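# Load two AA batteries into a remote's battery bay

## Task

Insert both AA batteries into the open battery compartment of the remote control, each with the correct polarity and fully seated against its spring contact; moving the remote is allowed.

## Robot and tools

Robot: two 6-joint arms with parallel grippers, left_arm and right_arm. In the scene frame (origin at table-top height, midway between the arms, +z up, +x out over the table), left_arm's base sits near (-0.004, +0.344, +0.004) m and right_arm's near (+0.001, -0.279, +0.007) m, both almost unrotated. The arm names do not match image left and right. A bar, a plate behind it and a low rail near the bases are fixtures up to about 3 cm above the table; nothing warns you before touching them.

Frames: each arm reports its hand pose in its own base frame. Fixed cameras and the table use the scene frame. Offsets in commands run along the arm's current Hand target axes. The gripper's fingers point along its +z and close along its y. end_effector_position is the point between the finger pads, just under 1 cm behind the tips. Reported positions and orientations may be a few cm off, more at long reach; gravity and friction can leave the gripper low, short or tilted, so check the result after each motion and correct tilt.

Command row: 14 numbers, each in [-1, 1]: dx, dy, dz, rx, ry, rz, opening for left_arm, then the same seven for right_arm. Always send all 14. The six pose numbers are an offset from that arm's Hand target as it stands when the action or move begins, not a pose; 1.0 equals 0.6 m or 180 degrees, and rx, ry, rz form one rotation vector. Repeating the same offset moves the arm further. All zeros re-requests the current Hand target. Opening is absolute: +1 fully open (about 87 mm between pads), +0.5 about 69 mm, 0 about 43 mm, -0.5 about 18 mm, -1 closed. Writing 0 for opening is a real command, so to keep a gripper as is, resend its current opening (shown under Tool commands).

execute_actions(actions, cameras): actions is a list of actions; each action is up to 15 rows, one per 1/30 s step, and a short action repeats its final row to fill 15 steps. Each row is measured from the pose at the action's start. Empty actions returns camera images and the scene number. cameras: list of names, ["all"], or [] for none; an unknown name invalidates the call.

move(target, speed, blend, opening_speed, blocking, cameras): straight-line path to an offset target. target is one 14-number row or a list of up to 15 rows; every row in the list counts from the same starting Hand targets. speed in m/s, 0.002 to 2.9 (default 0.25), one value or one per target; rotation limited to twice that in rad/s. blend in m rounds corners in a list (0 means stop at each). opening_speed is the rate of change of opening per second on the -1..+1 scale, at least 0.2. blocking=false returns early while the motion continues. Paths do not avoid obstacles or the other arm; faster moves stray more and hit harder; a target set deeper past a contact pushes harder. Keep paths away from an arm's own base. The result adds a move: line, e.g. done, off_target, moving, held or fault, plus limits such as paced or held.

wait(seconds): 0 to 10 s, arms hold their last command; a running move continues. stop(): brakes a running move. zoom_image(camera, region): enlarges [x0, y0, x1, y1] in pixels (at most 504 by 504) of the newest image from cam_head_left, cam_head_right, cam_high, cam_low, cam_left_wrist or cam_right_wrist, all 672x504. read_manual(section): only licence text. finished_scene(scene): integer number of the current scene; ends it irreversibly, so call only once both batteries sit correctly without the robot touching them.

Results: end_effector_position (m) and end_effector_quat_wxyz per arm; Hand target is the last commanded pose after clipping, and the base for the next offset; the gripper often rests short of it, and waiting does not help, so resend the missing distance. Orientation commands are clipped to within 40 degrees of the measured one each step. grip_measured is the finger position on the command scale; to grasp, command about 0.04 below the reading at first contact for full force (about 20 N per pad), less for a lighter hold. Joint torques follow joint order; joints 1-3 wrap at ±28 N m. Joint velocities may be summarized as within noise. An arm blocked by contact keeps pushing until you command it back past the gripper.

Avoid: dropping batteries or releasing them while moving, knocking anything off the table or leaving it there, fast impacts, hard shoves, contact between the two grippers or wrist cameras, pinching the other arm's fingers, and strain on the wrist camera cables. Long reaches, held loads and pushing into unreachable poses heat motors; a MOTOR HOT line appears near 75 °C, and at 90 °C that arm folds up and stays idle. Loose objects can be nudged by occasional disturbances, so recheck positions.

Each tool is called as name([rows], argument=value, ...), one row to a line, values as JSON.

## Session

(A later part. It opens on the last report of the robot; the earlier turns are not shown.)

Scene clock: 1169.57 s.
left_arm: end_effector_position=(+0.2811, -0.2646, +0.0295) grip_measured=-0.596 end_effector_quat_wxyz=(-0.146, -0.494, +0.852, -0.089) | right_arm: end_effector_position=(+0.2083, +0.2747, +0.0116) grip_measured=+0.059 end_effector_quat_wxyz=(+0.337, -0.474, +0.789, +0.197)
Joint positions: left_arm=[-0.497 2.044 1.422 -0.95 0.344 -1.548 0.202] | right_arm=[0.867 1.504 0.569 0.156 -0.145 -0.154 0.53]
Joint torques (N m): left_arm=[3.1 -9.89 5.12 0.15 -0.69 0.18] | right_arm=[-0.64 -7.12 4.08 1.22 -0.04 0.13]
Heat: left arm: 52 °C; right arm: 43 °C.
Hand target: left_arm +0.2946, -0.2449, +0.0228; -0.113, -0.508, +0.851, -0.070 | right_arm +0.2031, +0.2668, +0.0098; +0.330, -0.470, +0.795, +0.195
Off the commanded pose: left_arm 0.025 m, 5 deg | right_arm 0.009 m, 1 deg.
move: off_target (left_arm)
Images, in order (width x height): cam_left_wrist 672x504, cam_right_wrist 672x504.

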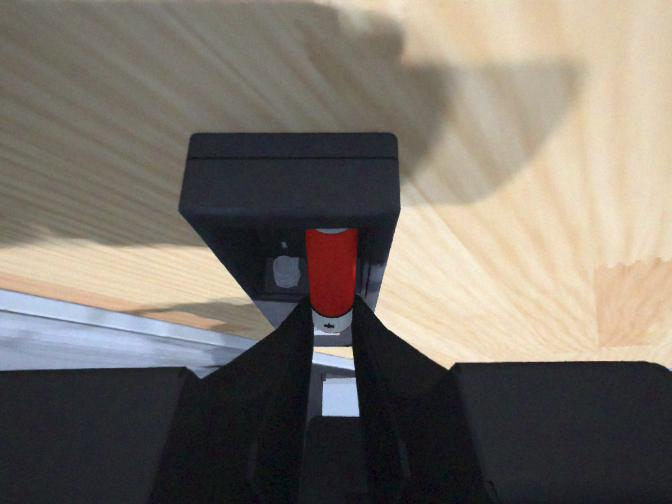

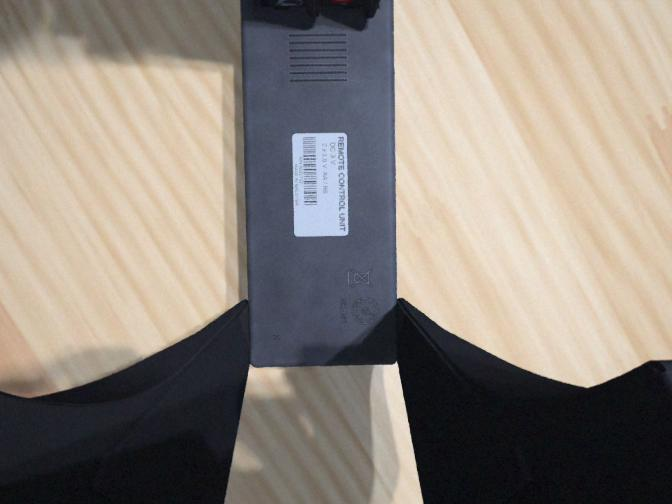

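move(target=[0.0226, 0, 0.0153, 0, -0.0556, 0, -0.68, 0, 0, 0, 0, 0, 0, 0.0], cameras=["cam_left_wrist", "cam_right_wrist", "cam_low"], speed=0.04)

zoom_image(camera="cam_right_wrist", region=[240, 0, 400, 60])

zoom_image(camera="cam_low", region=[230, 140, 330, 240])

Scene clock: 1180.67 s.
left_arm: end_effector_position=(+0.2778, -0.2698, +0.0270) grip_measured=-0.596 end_effector_quat_wxyz=(-0.087, -0.503, +0.859, -0.048) | right_arm: end_effector_position=(+0.2060, +0.2721, +0.0084) grip_measured=+0.059 end_effector_quat_wxyz=(+0.332, -0.474, +0.792, +0.196)
Joint positions: left_arm=[-0.575 2.033 1.449 -0.979 0.199 -1.635 0.202] | right_arm=[0.867 1.504 0.561 0.154 -0.145 -0.153 0.53]
Joint torques (N m): left_arm=[-0.84 -9.76 4.59 0.34 -1.08 -0.12] | right_arm=[-0.66 -7.17 4.83 1.23 -0.05 0.11]
Heat: left arm: 53 °C; right arm: 42 °C.
Hand target: left_arm +0.2873, -0.2586, +0.0175; -0.038, -0.512, +0.858, -0.026 | right_arm +0.2031, +0.2668, +0.0098; +0.330, -0.470, +0.795, +0.195
Off the commanded pose: left_arm 0.018 m, 6 deg | right_arm 0.006 m, 1 deg.
move: off_target (left_arm)
Images, in order (width x height): cam_low 672x504, cam_left_wrist 672x504, cam_right_wrist 672x504.

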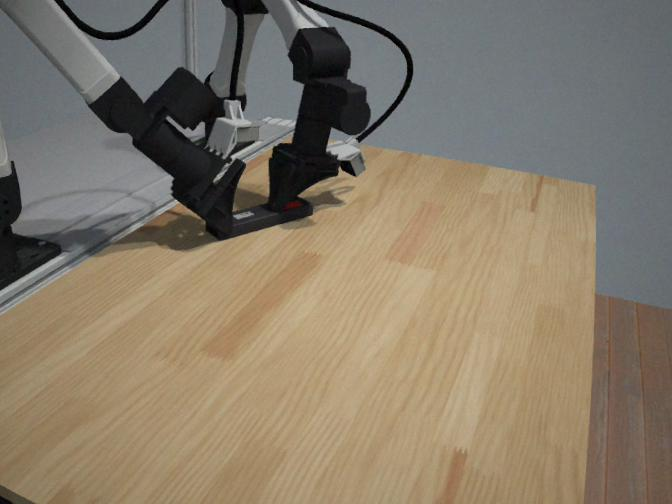

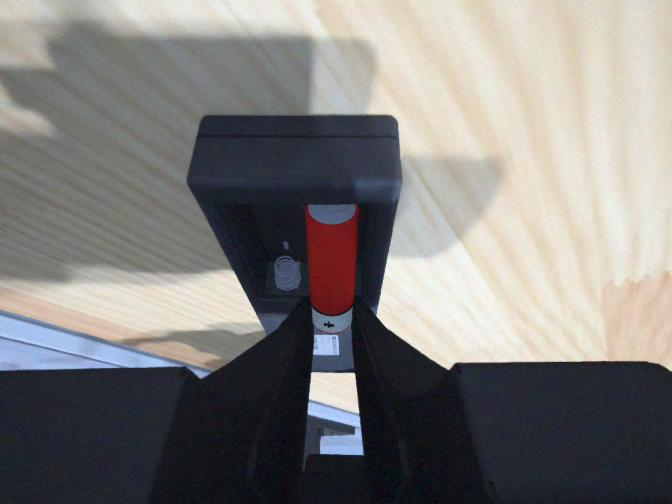

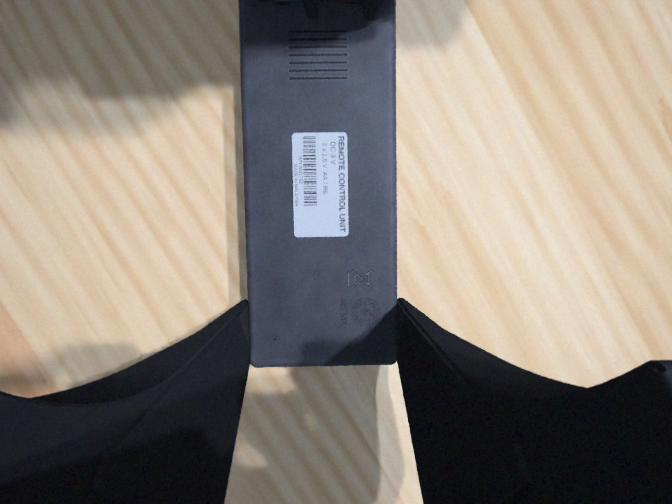

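Scaled by 3.150.

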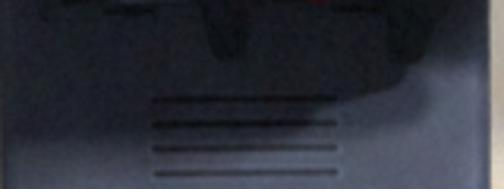

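Scaled by 5.040.

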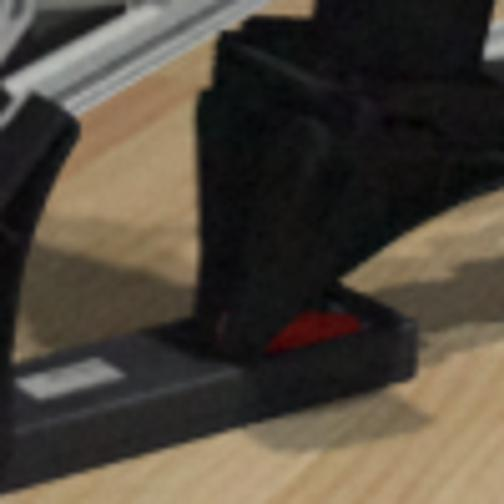

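move(target=[-0.0166, 0, -0.0015, 0, 0, 0, -0.68, 0, 0, 0, 0, 0, 0, 0.0], cameras=["cam_left_wrist", "cam_right_wrist"], speed=0.03)

zoom_image(camera="cam_right_wrist", region=[240, 0, 400, 60])

zoom_image(camera="cam_left_wrist", region=[260, 180, 400, 380])

Scene clock: 1193.07 s.
left_arm: end_effector_position=(+0.2779, -0.2695, +0.0270) grip_measured=-0.596 end_effector_quat_wxyz=(-0.087, -0.502, +0.859, -0.048) | right_arm: end_effector_position=(+0.2060, +0.2721, +0.0084) grip_measured=+0.059 end_effector_quat_wxyz=(+0.332, -0.474, +0.792, +0.196)
Joint positions: left_arm=[-0.574 2.033 1.449 -0.979 0.199 -1.633 0.202] | right_arm=[0.867 1.504 0.561 0.154 -0.145 -0.153 0.53]
Joint torques (N m): left_arm=[1.68 -9.89 4.4 0.3 -1.09 0.14] | right_arm=[-0.65 -7.17 4.83 1.23 -0.05 0.11]
Heat: left arm: 52 °C; right arm: 42 °C.
Hand target: left_arm +0.2920, -0.2498, +0.0175; -0.038, -0.512, +0.858, -0.025 | right_arm +0.2031, +0.2668, +0.0098; +0.330, -0.470, +0.795, +0.195
Off the commanded pose: left_arm 0.026 m, 6 deg | right_arm 0.006 m, 1 deg.
move: off_target (left_arm)
Images, in order (width x height): cam_left_wrist 672x504, cam_right_wrist 672x504.

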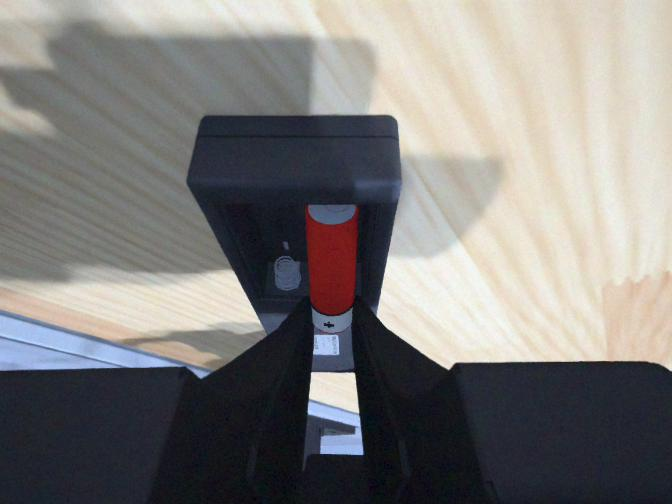

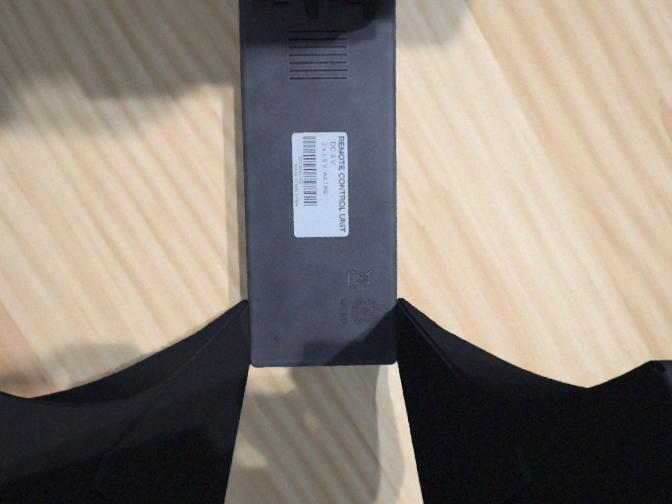

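Scaled by 3.150.

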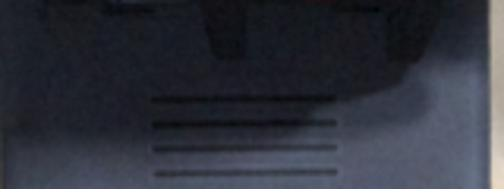

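Scaled by 2.520.

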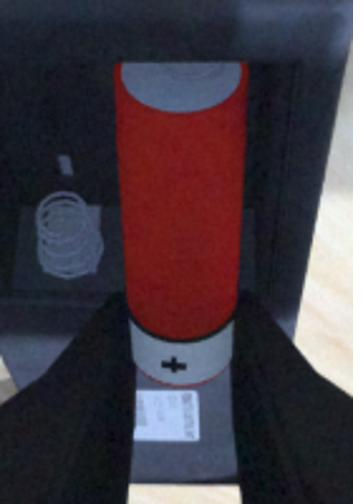

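move(target=[-0.0166, 0, -0.0015, 0, 0, 0, -0.68, 0, 0, 0, 0, 0, 0, 0.0], cameras=["cam_left_wrist", "cam_right_wrist"], speed=0.03)

zoom_image(camera="cam_right_wrist", region=[240, 0, 400, 60])

zoom_image(camera="cam_left_wrist", region=[260, 180, 400, 380])

Scene clock: 1198.50 s.
left_arm: end_effector_position=(+0.2793, -0.2673, +0.0276) grip_measured=-0.596 end_effector_quat_wxyz=(-0.090, -0.498, +0.861, -0.051) | right_arm: end_effector_position=(+0.2063, +0.2725, +0.0088) grip_measured=+0.059 end_effector_quat_wxyz=(+0.334, -0.474, +0.791, +0.196)
Joint positions: left_arm=[-0.563 2.033 1.449 -0.979 0.207 -1.614 0.202] | right_arm=[0.867 1.504 0.561 0.156 -0.145 -0.153 0.53]
Joint torques (N m): left_arm=[3.22 -10.09 4.22 0.28 -1.16 0.2] | right_arm=[-0.64 -7.17 4.85 1.2 -0.05 0.11]
Heat: left arm: 52 °C; right arm: 41 °C.
Hand target: left_arm +0.2968, -0.2409, +0.0175; -0.038, -0.512, +0.858, -0.025 | right_arm +0.2031, +0.2668, +0.0098; +0.330, -0.470, +0.795, +0.195
Off the commanded pose: left_arm 0.033 m, 7 deg | right_arm 0.007 m, 1 deg.
move: off_target (left_arm)
Images, in order (width x height): cam_left_wrist 672x504, cam_right_wrist 672x504.

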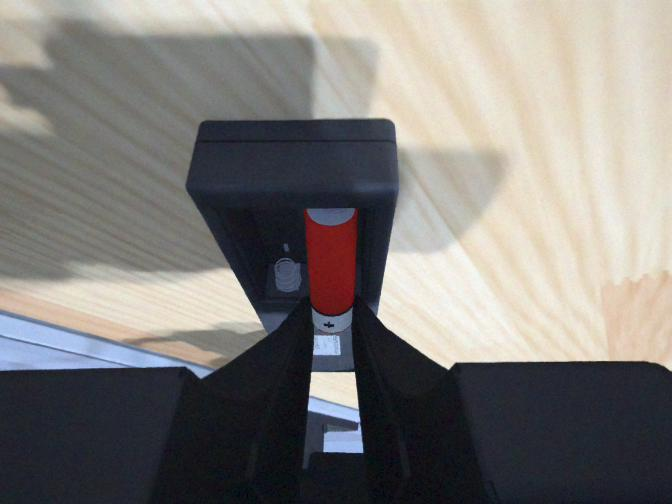

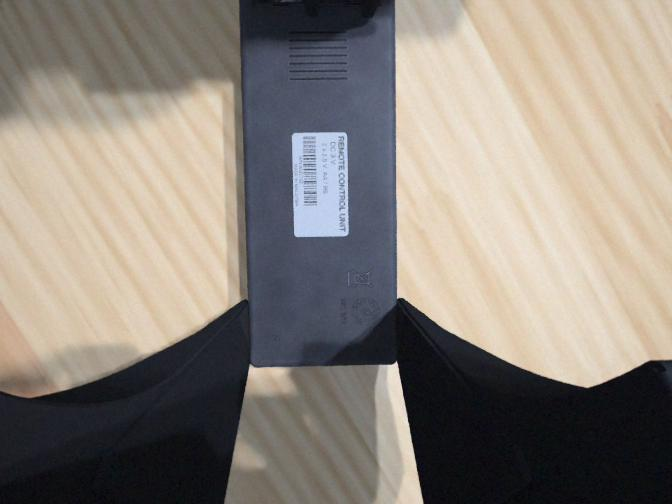

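Scaled by 3.150.

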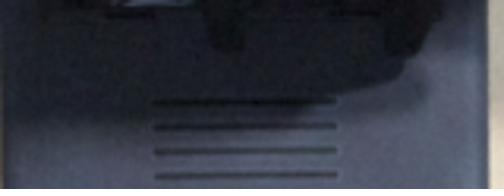

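Scaled by 2.520.

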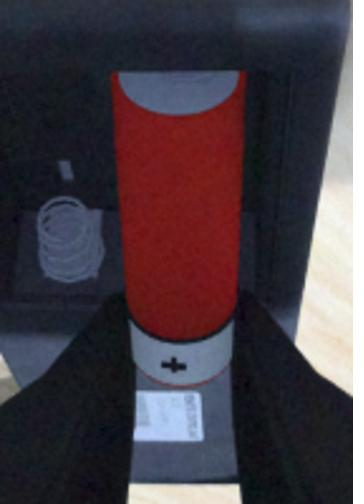

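move([
  [0.0133, 0, 0.0012, 0, 0, 0, -0.68, 0, 0, 0, 0, 0, 0, 0.0],
  [0.0133, 0, 0.0012, 0, 0, 0, -0.35, 0, 0, 0, 0, 0, 0, 0.0],
], cameras=["cam_left_wrist", "cam_right_wrist", "cam_low"], speed=0.03, opening_speed=1.0)

zoom_image(camera="cam_left_wrist", region=[260, 180, 400, 380])

zoom_image(camera="cam_low", region=[230, 140, 330, 240])

Scene clock: 1219.40 s.
left_arm: end_effector_position=(+0.2840, -0.2518, +0.0193) grip_measured=-0.350 end_effector_quat_wxyz=(-0.054, -0.502, +0.863, -0.024) | right_arm: end_effector_position=(+0.2058, +0.2712, +0.0089) grip_measured=+0.059 end_effector_quat_wxyz=(+0.332, -0.474, +0.792, +0.195)
Joint positions: left_arm=[-0.561 2.033 1.44 -0.985 0.119 -1.614 0.325] | right_arm=[0.866 1.5 0.561 0.148 -0.144 -0.152 0.53]
Joint torques (N m): left_arm=[0.87 -9.81 4.86 0.37 -0.26 -0.03] | right_arm=[-0.58 -6.82 4.85 1.28 -0.06 0.11]
Heat: left arm: 52 °C; right arm: 41 °C.
Hand target: left_arm +0.2930, -0.2479, +0.0175; -0.038, -0.512, +0.858, -0.025 | right_arm +0.2031, +0.2668, +0.0098; +0.329, -0.470, +0.795, +0.195
Off the commanded pose: left_arm 0.010 m, 2 deg | right_arm 0.005 m, 1 deg.
move: done; target 2's new opening was sent with left_arm's hand 0.026 m and 7 deg from that target
Images, in order (width x height): cam_low 672x504, cam_left_wrist 672x504, cam_right_wrist 672x504.

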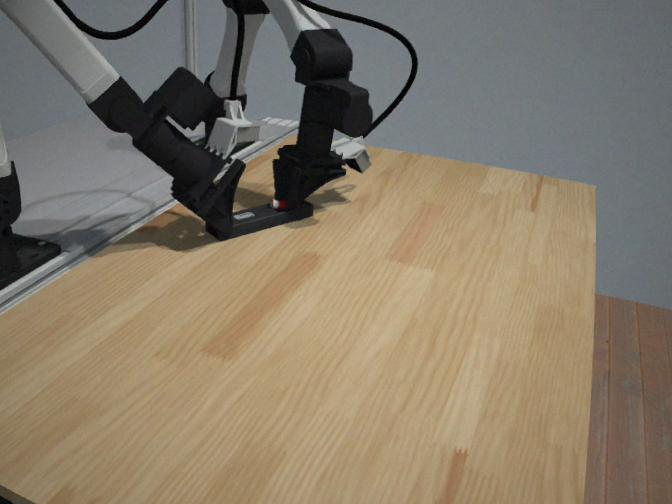

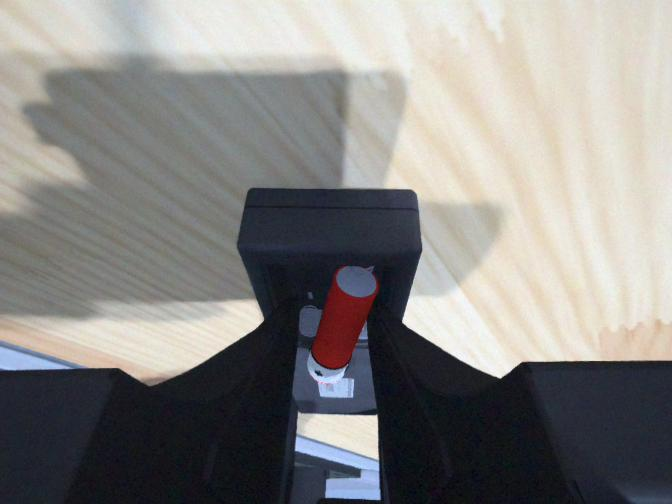

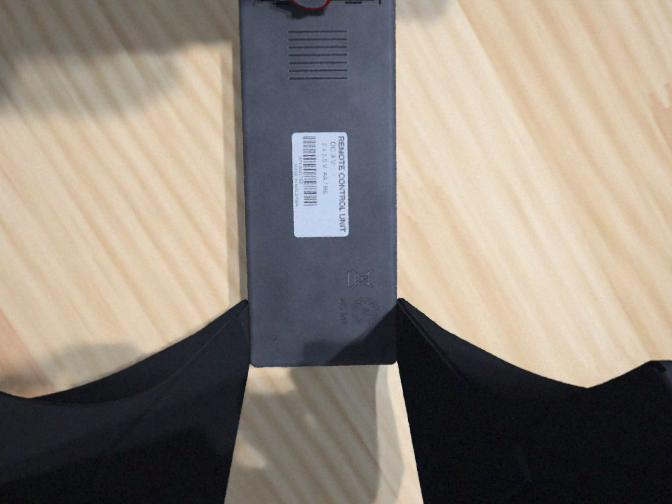

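Scaled by 2.520.

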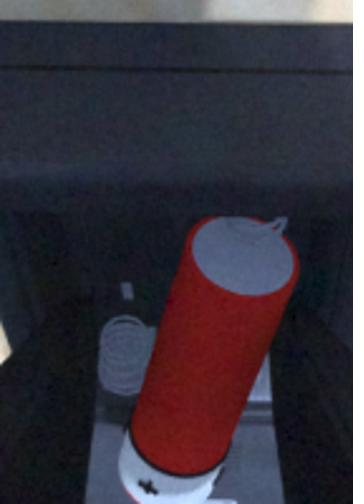

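Scaled by 5.040.

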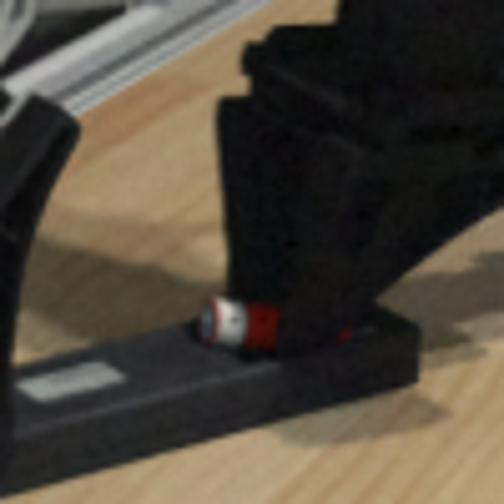

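move(target=[0.002, 0, -0.06, 0, 0, 0, -0.35, 0, 0, 0, 0, 0, 0, 0.0], cameras=["cam_left_wrist", "cam_right_wrist"], speed=0.05)

zoom_image(camera="cam_left_wrist", region=[220, 180, 440, 400])

Scene clock: 1240.40 s.
left_arm: end_effector_position=(+0.2837, -0.2468, +0.0329) grip_measured=-0.350 end_effector_quat_wxyz=(-0.056, -0.505, +0.861, -0.007) | right_arm: end_effector_position=(+0.2057, +0.2711, +0.0088) grip_measured=+0.059 end_effector_quat_wxyz=(+0.332, -0.474, +0.792, +0.195)
Joint positions: left_arm=[-0.556 2.033 1.5 -1.078 0.106 -1.614 0.325] | right_arm=[0.866 1.5 0.561 0.147 -0.144 -0.152 0.53]
Joint torques (N m): left_arm=[0.81 -13.94 6.9 -0.03 -0.15 0.02] | right_arm=[-0.58 -6.82 4.86 1.29 -0.06 0.11]
Heat: left arm: 52 °C; right arm: 40 °C.
Hand target: left_arm +0.2938, -0.2461, +0.0535; -0.038, -0.512, +0.858, -0.025 | right_arm +0.2031, +0.2669, +0.0099; +0.330, -0.470, +0.795, +0.195
Off the commanded pose: left_arm 0.023 m, 3 deg | right_arm 0.005 m, 1 deg.
move: off_target (left_arm)
Images, in order (width x height): cam_left_wrist 672x504, cam_right_wrist 672x504.

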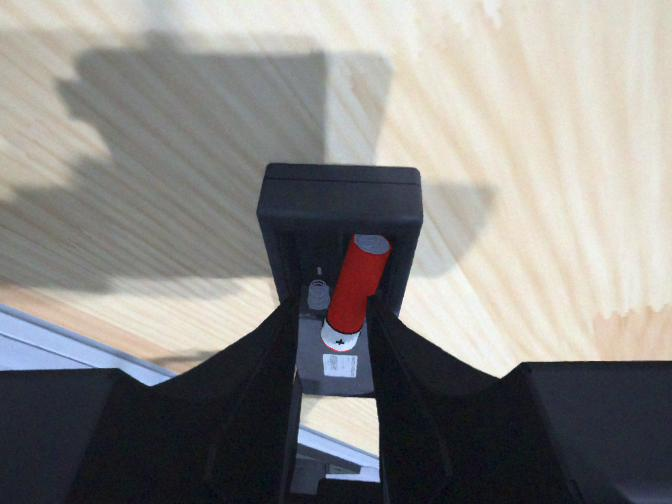

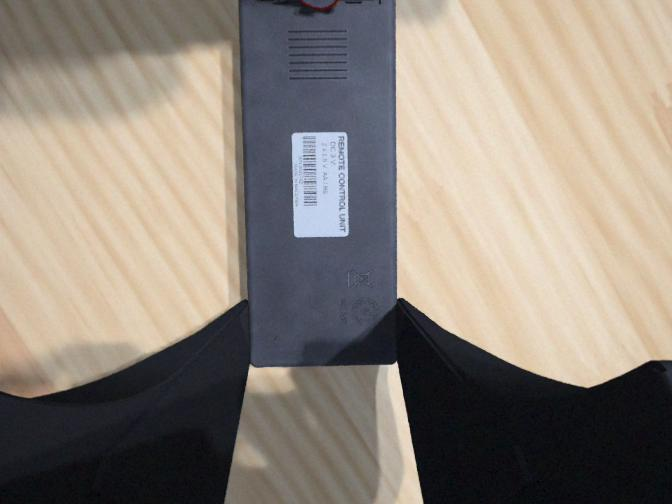

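Scaled by 2.291.

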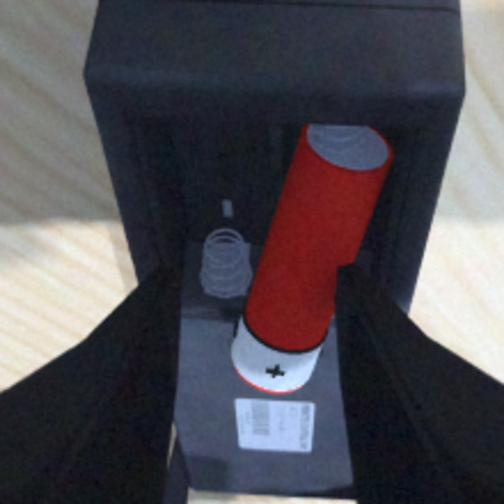

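move(target=[0.0538, 0.0035, -0.0312, -0.019, 0.087, 0.0761, -0.35, 0, 0, 0, 0, 0, 0, 0.0], cameras=["cam_left_wrist"], speed=0.1)

Scene clock: 1256.97 s.
left_arm: end_effector_position=(+0.2725, -0.2705, +0.0723) grip_measured=-0.350 end_effector_quat_wxyz=(-0.162, -0.397, +0.901, -0.068) | right_arm: end_effector_position=(+0.2057, +0.2711, +0.0088) grip_measured=+0.059 end_effector_quat_wxyz=(+0.332, -0.474, +0.792, +0.195)
Joint positions: left_arm=[-0.526 2.093 1.67 -1.231 0.343 -1.34 0.325] | right_arm=[0.866 1.5 0.561 0.147 -0.144 -0.152 0.53]
Joint torques (N m): left_arm=[0.8 -8.99 7.19 -0.03 0.3 0.23] | right_arm=[-0.58 -6.82 4.85 1.3 -0.07 0.11]
Heat: left arm: 55 °C; right arm: 40 °C.
Hand target: left_arm +0.2775, -0.2718, +0.0751; -0.166, -0.397, +0.900, -0.074 | right_arm +0.2031, +0.2669, +0.0099; +0.330, -0.470, +0.795, +0.195
Off the commanded pose: left_arm 0.006 m, 1 deg | right_arm 0.005 m, 1 deg.
move: done
Images, in order (width x height): cam_left_wrist 672x504.

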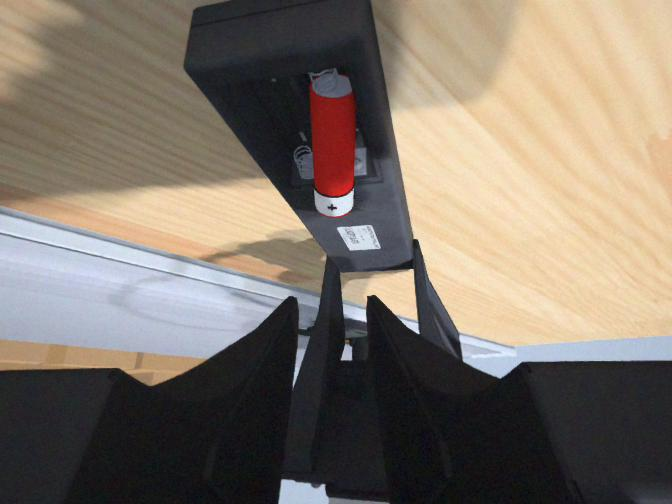

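move(target=[-0.0308, 0, 0.0697, 0, 0, 0, -0.35, 0, 0, 0, 0, 0, 0, 0.0], cameras=["cam_left_wrist", "cam_right_wrist"], speed=0.06)

zoom_image(camera="cam_right_wrist", region=[240, 0, 400, 80])

Scene clock: 1266.40 s.
left_arm: end_effector_position=(+0.2758, -0.2700, +0.0328) grip_measured=-0.350 end_effector_quat_wxyz=(-0.163, -0.396, +0.901, -0.068) | right_arm: end_effector_position=(+0.2057, +0.2711, +0.0088) grip_measured=+0.059 end_effector_quat_wxyz=(+0.332, -0.474, +0.792, +0.195)
Joint positions: left_arm=[-0.52 2.144 1.587 -1.101 0.344 -1.333 0.325] | right_arm=[0.866 1.5 0.561 0.147 -0.144 -0.152 0.53]
Joint torques (N m): left_arm=[0.81 -9.48 4.83 0.22 0.29 0.2] | right_arm=[-0.58 -6.83 4.86 1.29 -0.06 0.11]
Heat: left arm: 55 °C; right arm: 40 °C.
Hand target: left_arm +0.2791, -0.2702, +0.0294; -0.166, -0.397, +0.900, -0.074 | right_arm +0.2031, +0.2669, +0.0099; +0.330, -0.470, +0.795, +0.195
Off the commanded pose: left_arm 0.005 m, 1 deg | right_arm 0.005 m, 1 deg.
move: done
Images, in order (width x height): cam_left_wrist 672x504, cam_right_wrist 672x504.

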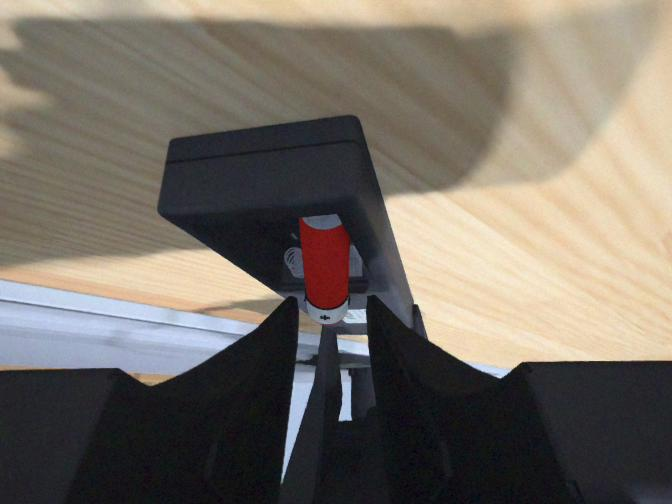

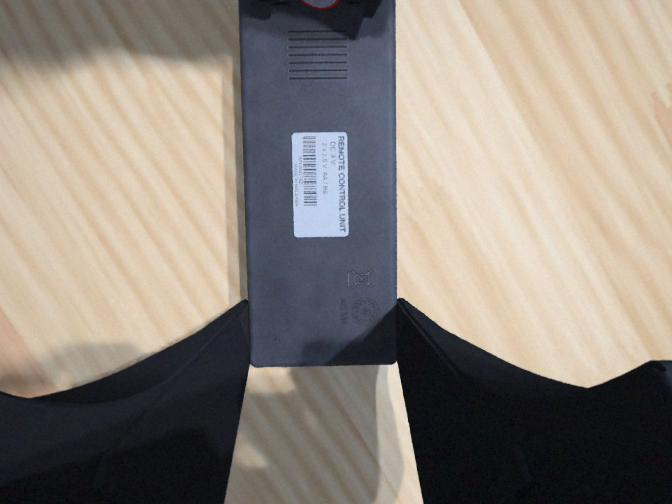

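Scaled by 3.150.

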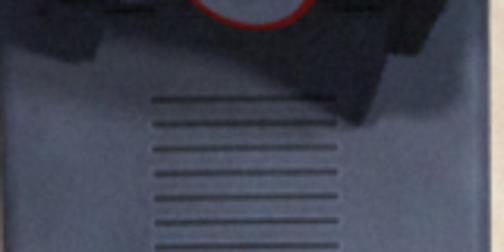

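move([
  [-0.006, 0, 0.0045, 0, 0, 0, -0.35, 0, 0, 0, 0, 0, 0, 0.0],
  [-0.006, 0, 0.0045, 0, 0, 0, -0.68, 0, 0, 0, 0, 0, 0, 0.0],
], cameras=["cam_left_wrist", "cam_right_wrist"], speed=0.05, opening_speed=0.6)

zoom_image(camera="cam_right_wrist", region=[240, 0, 400, 80])

zoom_image(camera="cam_left_wrist", region=[240, 190, 420, 370])

Scene clock: 1277.57 s.
left_arm: end_effector_position=(+0.2787, -0.2690, +0.0323) grip_measured=-0.592 end_effector_quat_wxyz=(-0.160, -0.396, +0.901, -0.073) | right_arm: end_effector_position=(+0.2056, +0.2708, +0.0086) grip_measured=+0.059 end_effector_quat_wxyz=(+0.331, -0.474, +0.793, +0.194)
Joint positions: left_arm=[-0.513 2.144 1.586 -1.092 0.345 -1.327 0.204] | right_arm=[0.866 1.5 0.561 0.146 -0.144 -0.152 0.53]
Joint torques (N m): left_arm=[0.73 -8.77 4.64 0.22 0.26 0.2] | right_arm=[-0.58 -6.83 4.85 1.31 -0.06 0.11]
Heat: left arm: 54 °C; right arm: 39 °C.
Hand target: left_arm +0.2807, -0.2684, +0.0256; -0.166, -0.397, +0.900, -0.074 | right_arm +0.2032, +0.2669, +0.0099; +0.330, -0.470, +0.795, +0.195
Off the commanded pose: left_arm 0.007 m, 1 deg | right_arm 0.005 m, 1 deg.
move: done
Images, in order (width x height): cam_left_wrist 672x504, cam_right_wrist 672x504.

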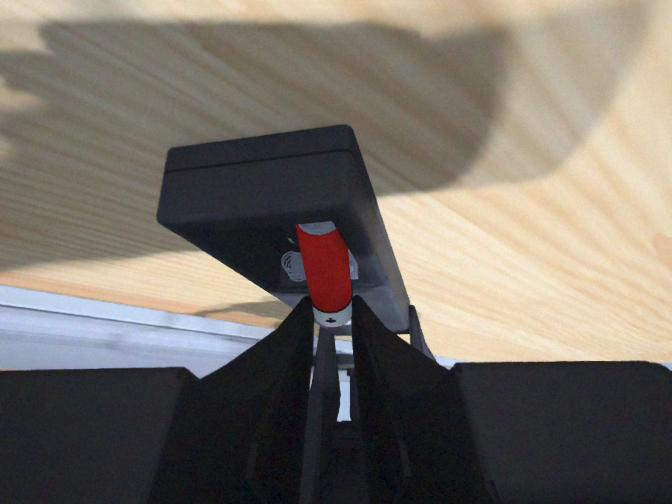

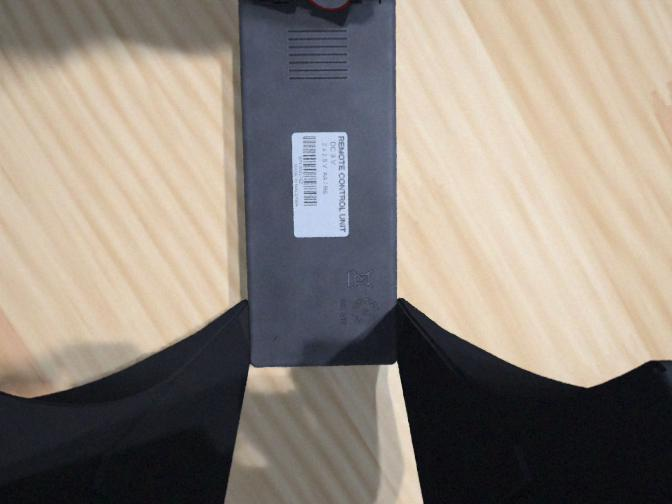

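Scaled by 3.150.

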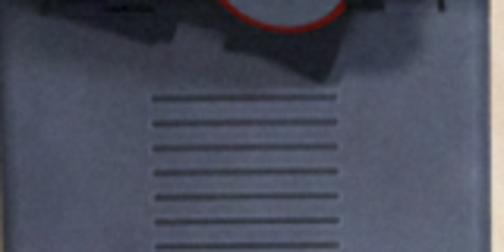

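Scaled by 2.800.

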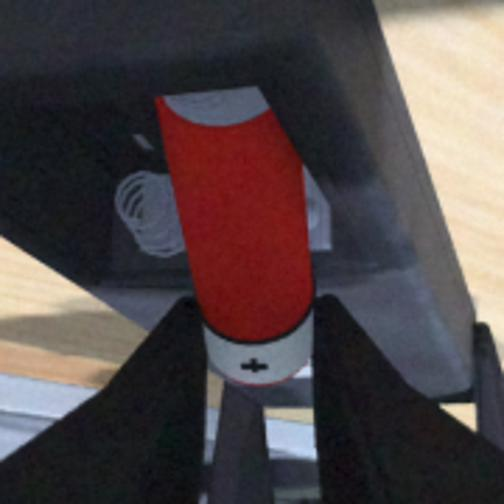

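move([
  [0.0149, 0, -0.0389, 0, 0, 0, -0.68, 0, 0, 0, 0, 0, 0, 0.0],
  [0.0323, -0.0062, -0.0482, 0.0302, 0.022, -0.0721, -0.68, 0, 0, 0, 0, 0, 0, 0.0],
], cameras=["cam_left_wrist", "cam_right_wrist"], speed=0.08, blend=[0.008, 0])

zoom_image(camera="cam_left_wrist", region=[250, 80, 430, 260])

Scene clock: 1291.77 s.
left_arm: end_effector_position=(+0.2732, -0.2751, +0.0410) grip_measured=-0.594 end_effector_quat_wxyz=(-0.193, -0.496, +0.842, -0.086) | right_arm: end_effector_position=(+0.2050, +0.2702, +0.0084) grip_measured=+0.059 end_effector_quat_wxyz=(+0.330, -0.474, +0.793, +0.194)
Joint positions: left_arm=[-0.501 2.074 1.481 -1.031 0.423 -1.554 0.203] | right_arm=[0.866 1.498 0.561 0.14 -0.144 -0.152 0.53]
Joint torques (N m): left_arm=[0.66 -14.98 4.51 0.18 0.32 -0.03] | right_arm=[-0.58 -6.64 4.86 1.35 -0.06 0.11]
Heat: left arm: 54 °C; right arm: 39 °C.
Hand target: left_arm +0.2781, -0.2766, +0.0595; -0.185, -0.501, +0.838, -0.111 | right_arm +0.2031, +0.2668, +0.0097; +0.329, -0.470, +0.795, +0.195
Off the commanded pose: left_arm 0.019 m, 3 deg | right_arm 0.004 m, 1 deg.
move: off_target (left_arm)
Images, in order (width x height): cam_left_wrist 672x504, cam_right_wrist 672x504.

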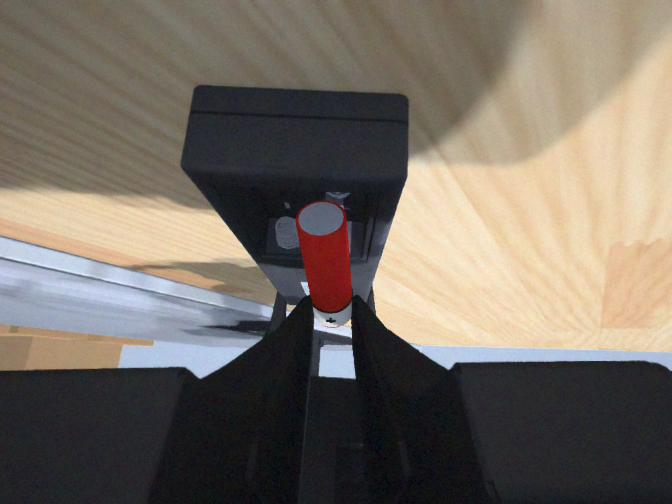

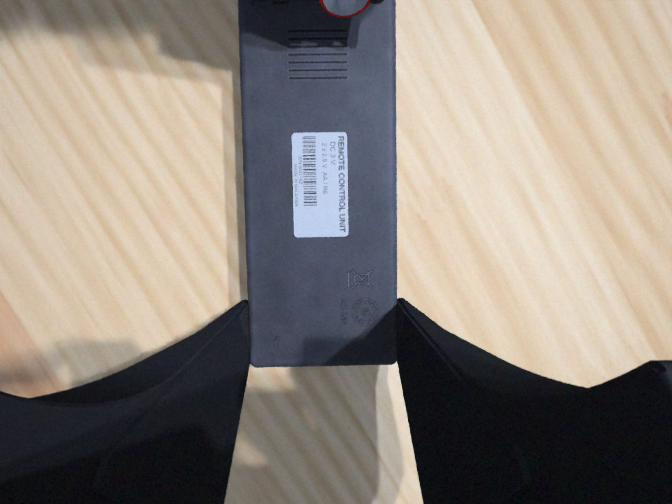

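Scaled by 2.800.

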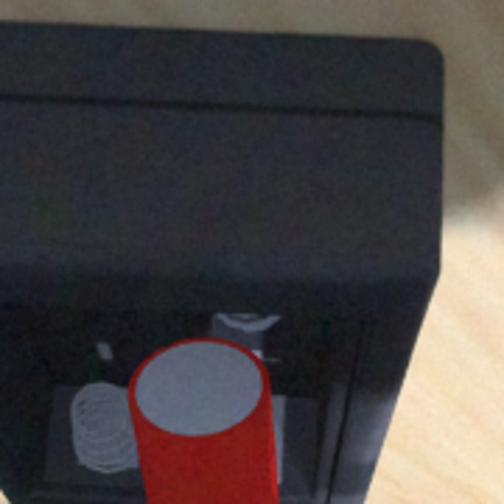

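move([
  [0.0137, 0, -0.0304, 0, 0, 0.0128, -0.68, 0, 0, 0, 0, 0, 0, 0.0],
  [-0.0088, 0, 0.0189, 0, 0, 0.0128, -0.68, 0, 0, 0, 0, 0, 0, 0.0],
], cameras=["cam_left_wrist"], speed=0.08)

zoom_image(camera="cam_left_wrist", region=[250, 80, 430, 260])

Scene clock: 1300.17 s.
left_arm: end_effector_position=(+0.2741, -0.2758, +0.0419) grip_measured=-0.594 end_effector_quat_wxyz=(-0.185, -0.485, +0.849, -0.100) | right_arm: end_effector_position=(+0.2050, +0.2702, +0.0084) grip_measured=+0.059 end_effector_quat_wxyz=(+0.330, -0.474, +0.793, +0.194)
Joint positions: left_arm=[-0.501 2.057 1.459 -0.997 0.424 -1.535 0.203] | right_arm=[0.866 1.498 0.561 0.14 -0.144 -0.152 0.53]
Joint torques (N m): left_arm=[0.62 -11.22 4.72 0.29 0.32 0.19] | right_arm=[-0.59 -6.65 4.86 1.35 -0.06 0.11]
Heat: left arm: 54 °C; right arm: 40 °C.
Hand target: left_arm +0.2782, -0.2766, +0.0470; -0.183, -0.484, +0.848, -0.114 | right_arm +0.2031, +0.2668, +0.0097; +0.329, -0.470, +0.795, +0.195
Off the commanded pose: left_arm 0.007 m, 2 deg | right_arm 0.004 m, 1 deg.
move: done
Images, in order (width x height): cam_left_wrist 672x504.

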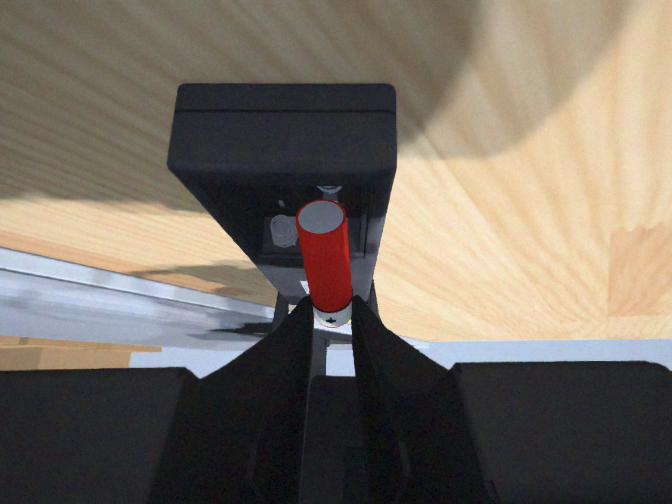

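Scaled by 2.800.

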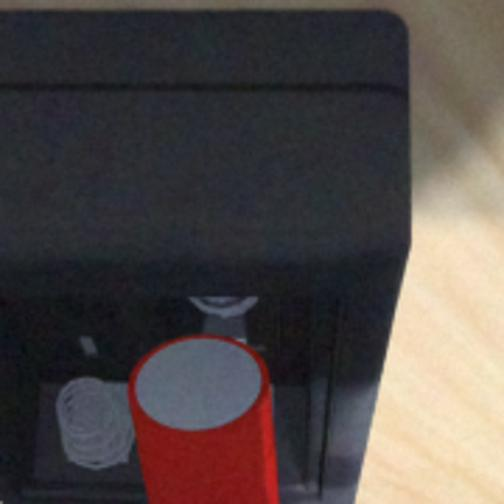

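move([
  [0.0062, -0.0045, -0.0136, 0, 0, 0, -0.68, 0, 0, 0, 0, 0, 0, 0.0],
  [-0.0027, -0.0045, 0.006, 0, 0, 0, -0.68, 0, 0, 0, 0, 0, 0, 0.0],
], cameras=["cam_left_wrist"], speed=0.06)

zoom_image(camera="cam_left_wrist", region=[250, 80, 430, 260])

Scene clock: 1309.27 s.
left_arm: end_effector_position=(+0.2758, -0.2767, +0.0419) grip_measured=-0.594 end_effector_quat_wxyz=(-0.183, -0.484, +0.849, -0.104) | right_arm: end_effector_position=(+0.2050, +0.2702, +0.0084) grip_measured=+0.059 end_effector_quat_wxyz=(+0.330, -0.474, +0.793, +0.194)
Joint positions: left_arm=[-0.501 2.057 1.459 -0.989 0.424 -1.535 0.203] | right_arm=[0.866 1.498 0.561 0.14 -0.144 -0.152 0.53]
Joint torques (N m): left_arm=[0.64 -9.77 5.19 0.31 0.31 0.19] | right_arm=[-0.58 -6.65 4.86 1.35 -0.06 0.11]
Heat: left arm: 54 °C; right arm: 40 °C.
Hand target: left_arm +0.2805, -0.2780, +0.0431; -0.183, -0.484, +0.848, -0.114 | right_arm +0.2031, +0.2668, +0.0097; +0.329, -0.470, +0.795, +0.195
Off the commanded pose: left_arm 0.005 m, 1 deg | right_arm 0.004 m, 1 deg.
move: done
Images, in order (width x height): cam_left_wrist 672x504.

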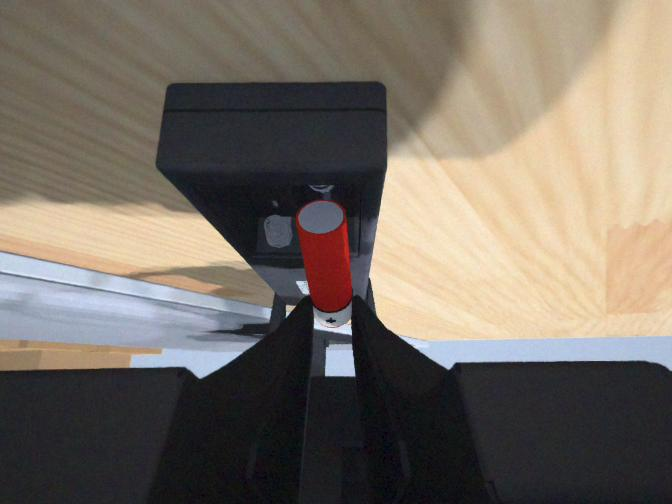

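Scaled by 2.800.

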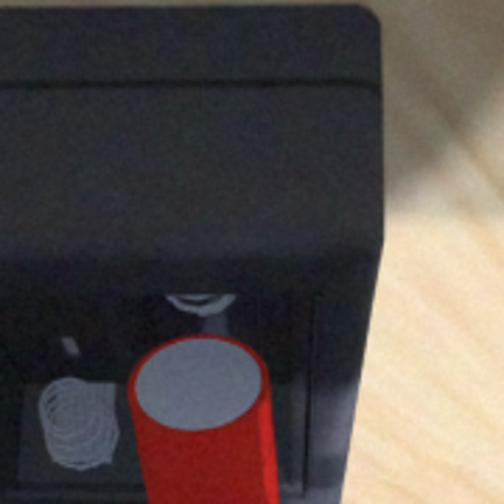

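move(target=[-0.0102, 0, 0.0178, 0, 0, 0, -0.68, 0, 0, 0, 0, 0, 0, 0.0], cameras=["cam_left_wrist", "cam_right_wrist"], speed=0.06)

zoom_image(camera="cam_left_wrist", region=[250, 100, 430, 280])

Scene clock: 1312.43 s.
left_arm: end_effector_position=(+0.2773, -0.2779, +0.0359) grip_measured=-0.594 end_effector_quat_wxyz=(-0.181, -0.482, +0.850, -0.110) | right_arm: end_effector_position=(+0.2048, +0.2701, +0.0083) grip_measured=+0.059 end_effector_quat_wxyz=(+0.329, -0.474, +0.793, +0.194)
Joint positions: left_arm=[-0.501 2.063 1.442 -0.953 0.427 -1.533 0.203] | right_arm=[0.866 1.498 0.561 0.14 -0.144 -0.152 0.53]
Joint torques (N m): left_arm=[0.84 -8.58 4.67 0.42 0.29 0.21] | right_arm=[-0.58 -6.64 4.86 1.36 -0.06 0.11]
Heat: left arm: 53 °C; right arm: 40 °C.
Hand target: left_arm +0.2813, -0.2773, +0.0310; -0.183, -0.484, +0.848, -0.114 | right_arm +0.2031, +0.2668, +0.0098; +0.330, -0.470, +0.795, +0.195
Off the commanded pose: left_arm 0.006 m, 1 deg | right_arm 0.004 m, 1 deg.
move: done
Images, in order (width x height): cam_left_wrist 672x504, cam_right_wrist 672x504.

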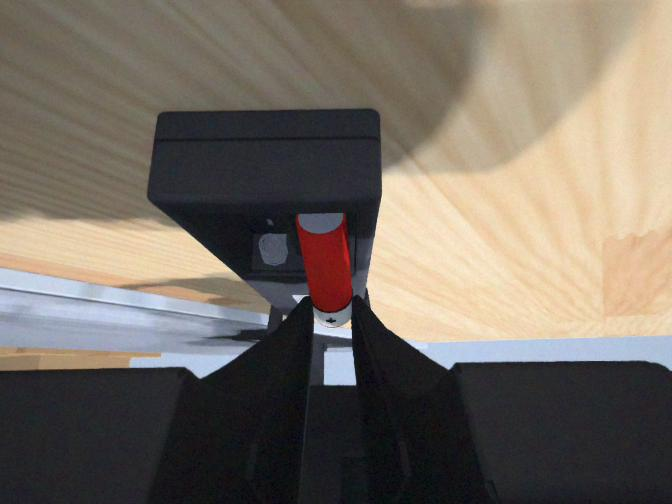

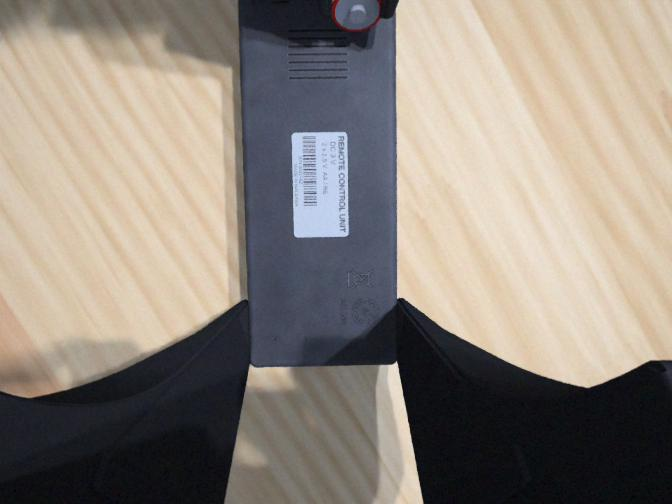

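Scaled by 2.800.

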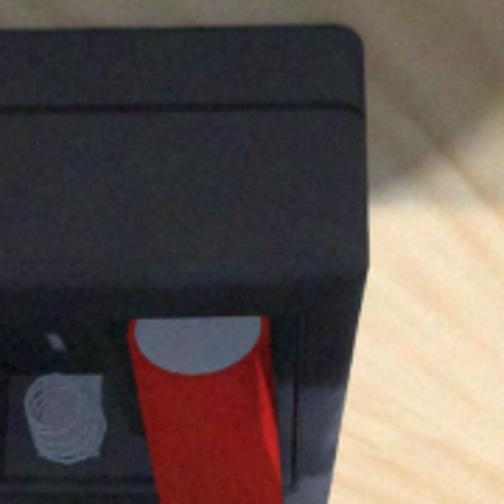

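move(target=[-0.028, 0.0033, 0.0008, 0, -0.0722, 0.0139, -0.68, 0, 0, 0, 0, 0, 0, 0.0], cameras=["cam_left_wrist", "cam_right_wrist"], speed=0.05)

zoom_image(camera="cam_left_wrist", region=[250, 130, 430, 350])

zoom_image(camera="cam_right_wrist", region=[240, 0, 400, 60])

Scene clock: 1325.63 s.
left_arm: end_effector_position=(+0.2795, -0.2716, +0.0312) grip_measured=-0.594 end_effector_quat_wxyz=(-0.130, -0.475, +0.867, -0.082) | right_arm: end_effector_position=(+0.2048, +0.2701, +0.0083) grip_measured=+0.059 end_effector_quat_wxyz=(+0.329, -0.474, +0.793, +0.194)
Joint positions: left_arm=[-0.53 2.051 1.454 -0.967 0.31 -1.533 0.203] | right_arm=[0.866 1.498 0.561 0.14 -0.144 -0.152 0.53]
Joint torques (N m): left_arm=[-1.2 -10.44 4.81 0.37 -0.95 0.07] | right_arm=[-0.58 -6.65 4.86 1.36 -0.06 0.11]
Heat: left arm: 52 °C; right arm: 40 °C.
Hand target: left_arm +0.2873, -0.2634, +0.0234; -0.083, -0.475, +0.874, -0.063 | right_arm +0.2031, +0.2668, +0.0098; +0.330, -0.470, +0.795, +0.195
Off the commanded pose: left_arm 0.014 m, 6 deg | right_arm 0.004 m, 1 deg.
move: off_target (left_arm)
Images, in order (width x height): cam_left_wrist 672x504, cam_right_wrist 672x504.

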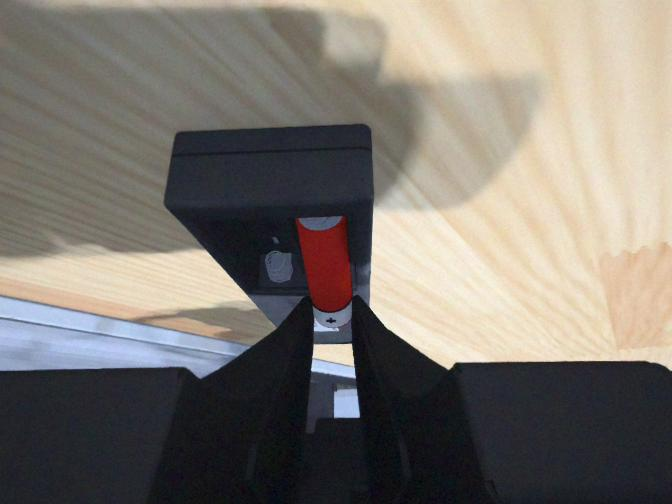

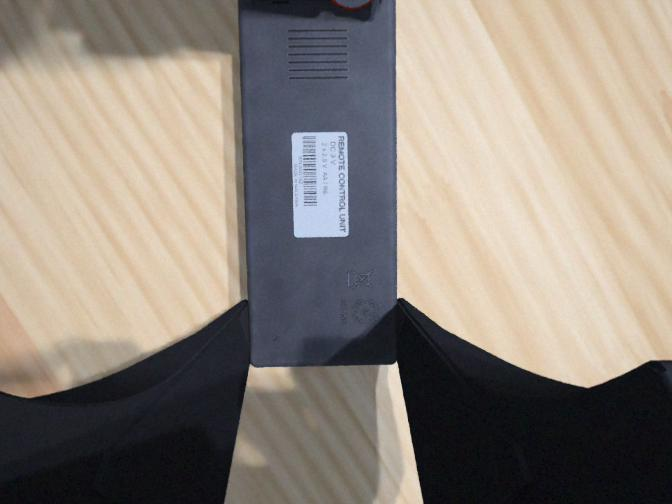

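Scaled by 2.291.

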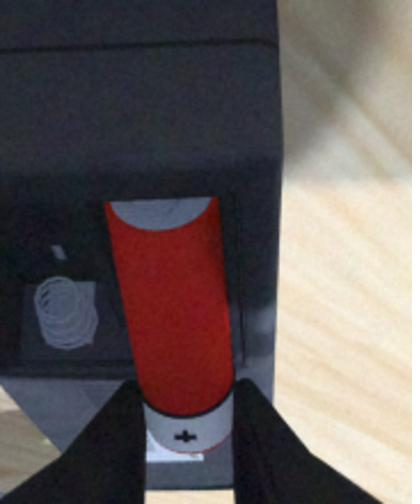

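Scaled by 3.150.

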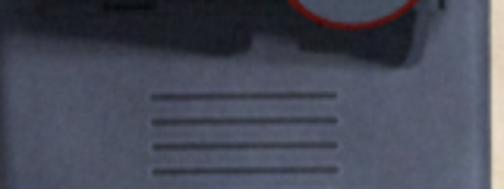

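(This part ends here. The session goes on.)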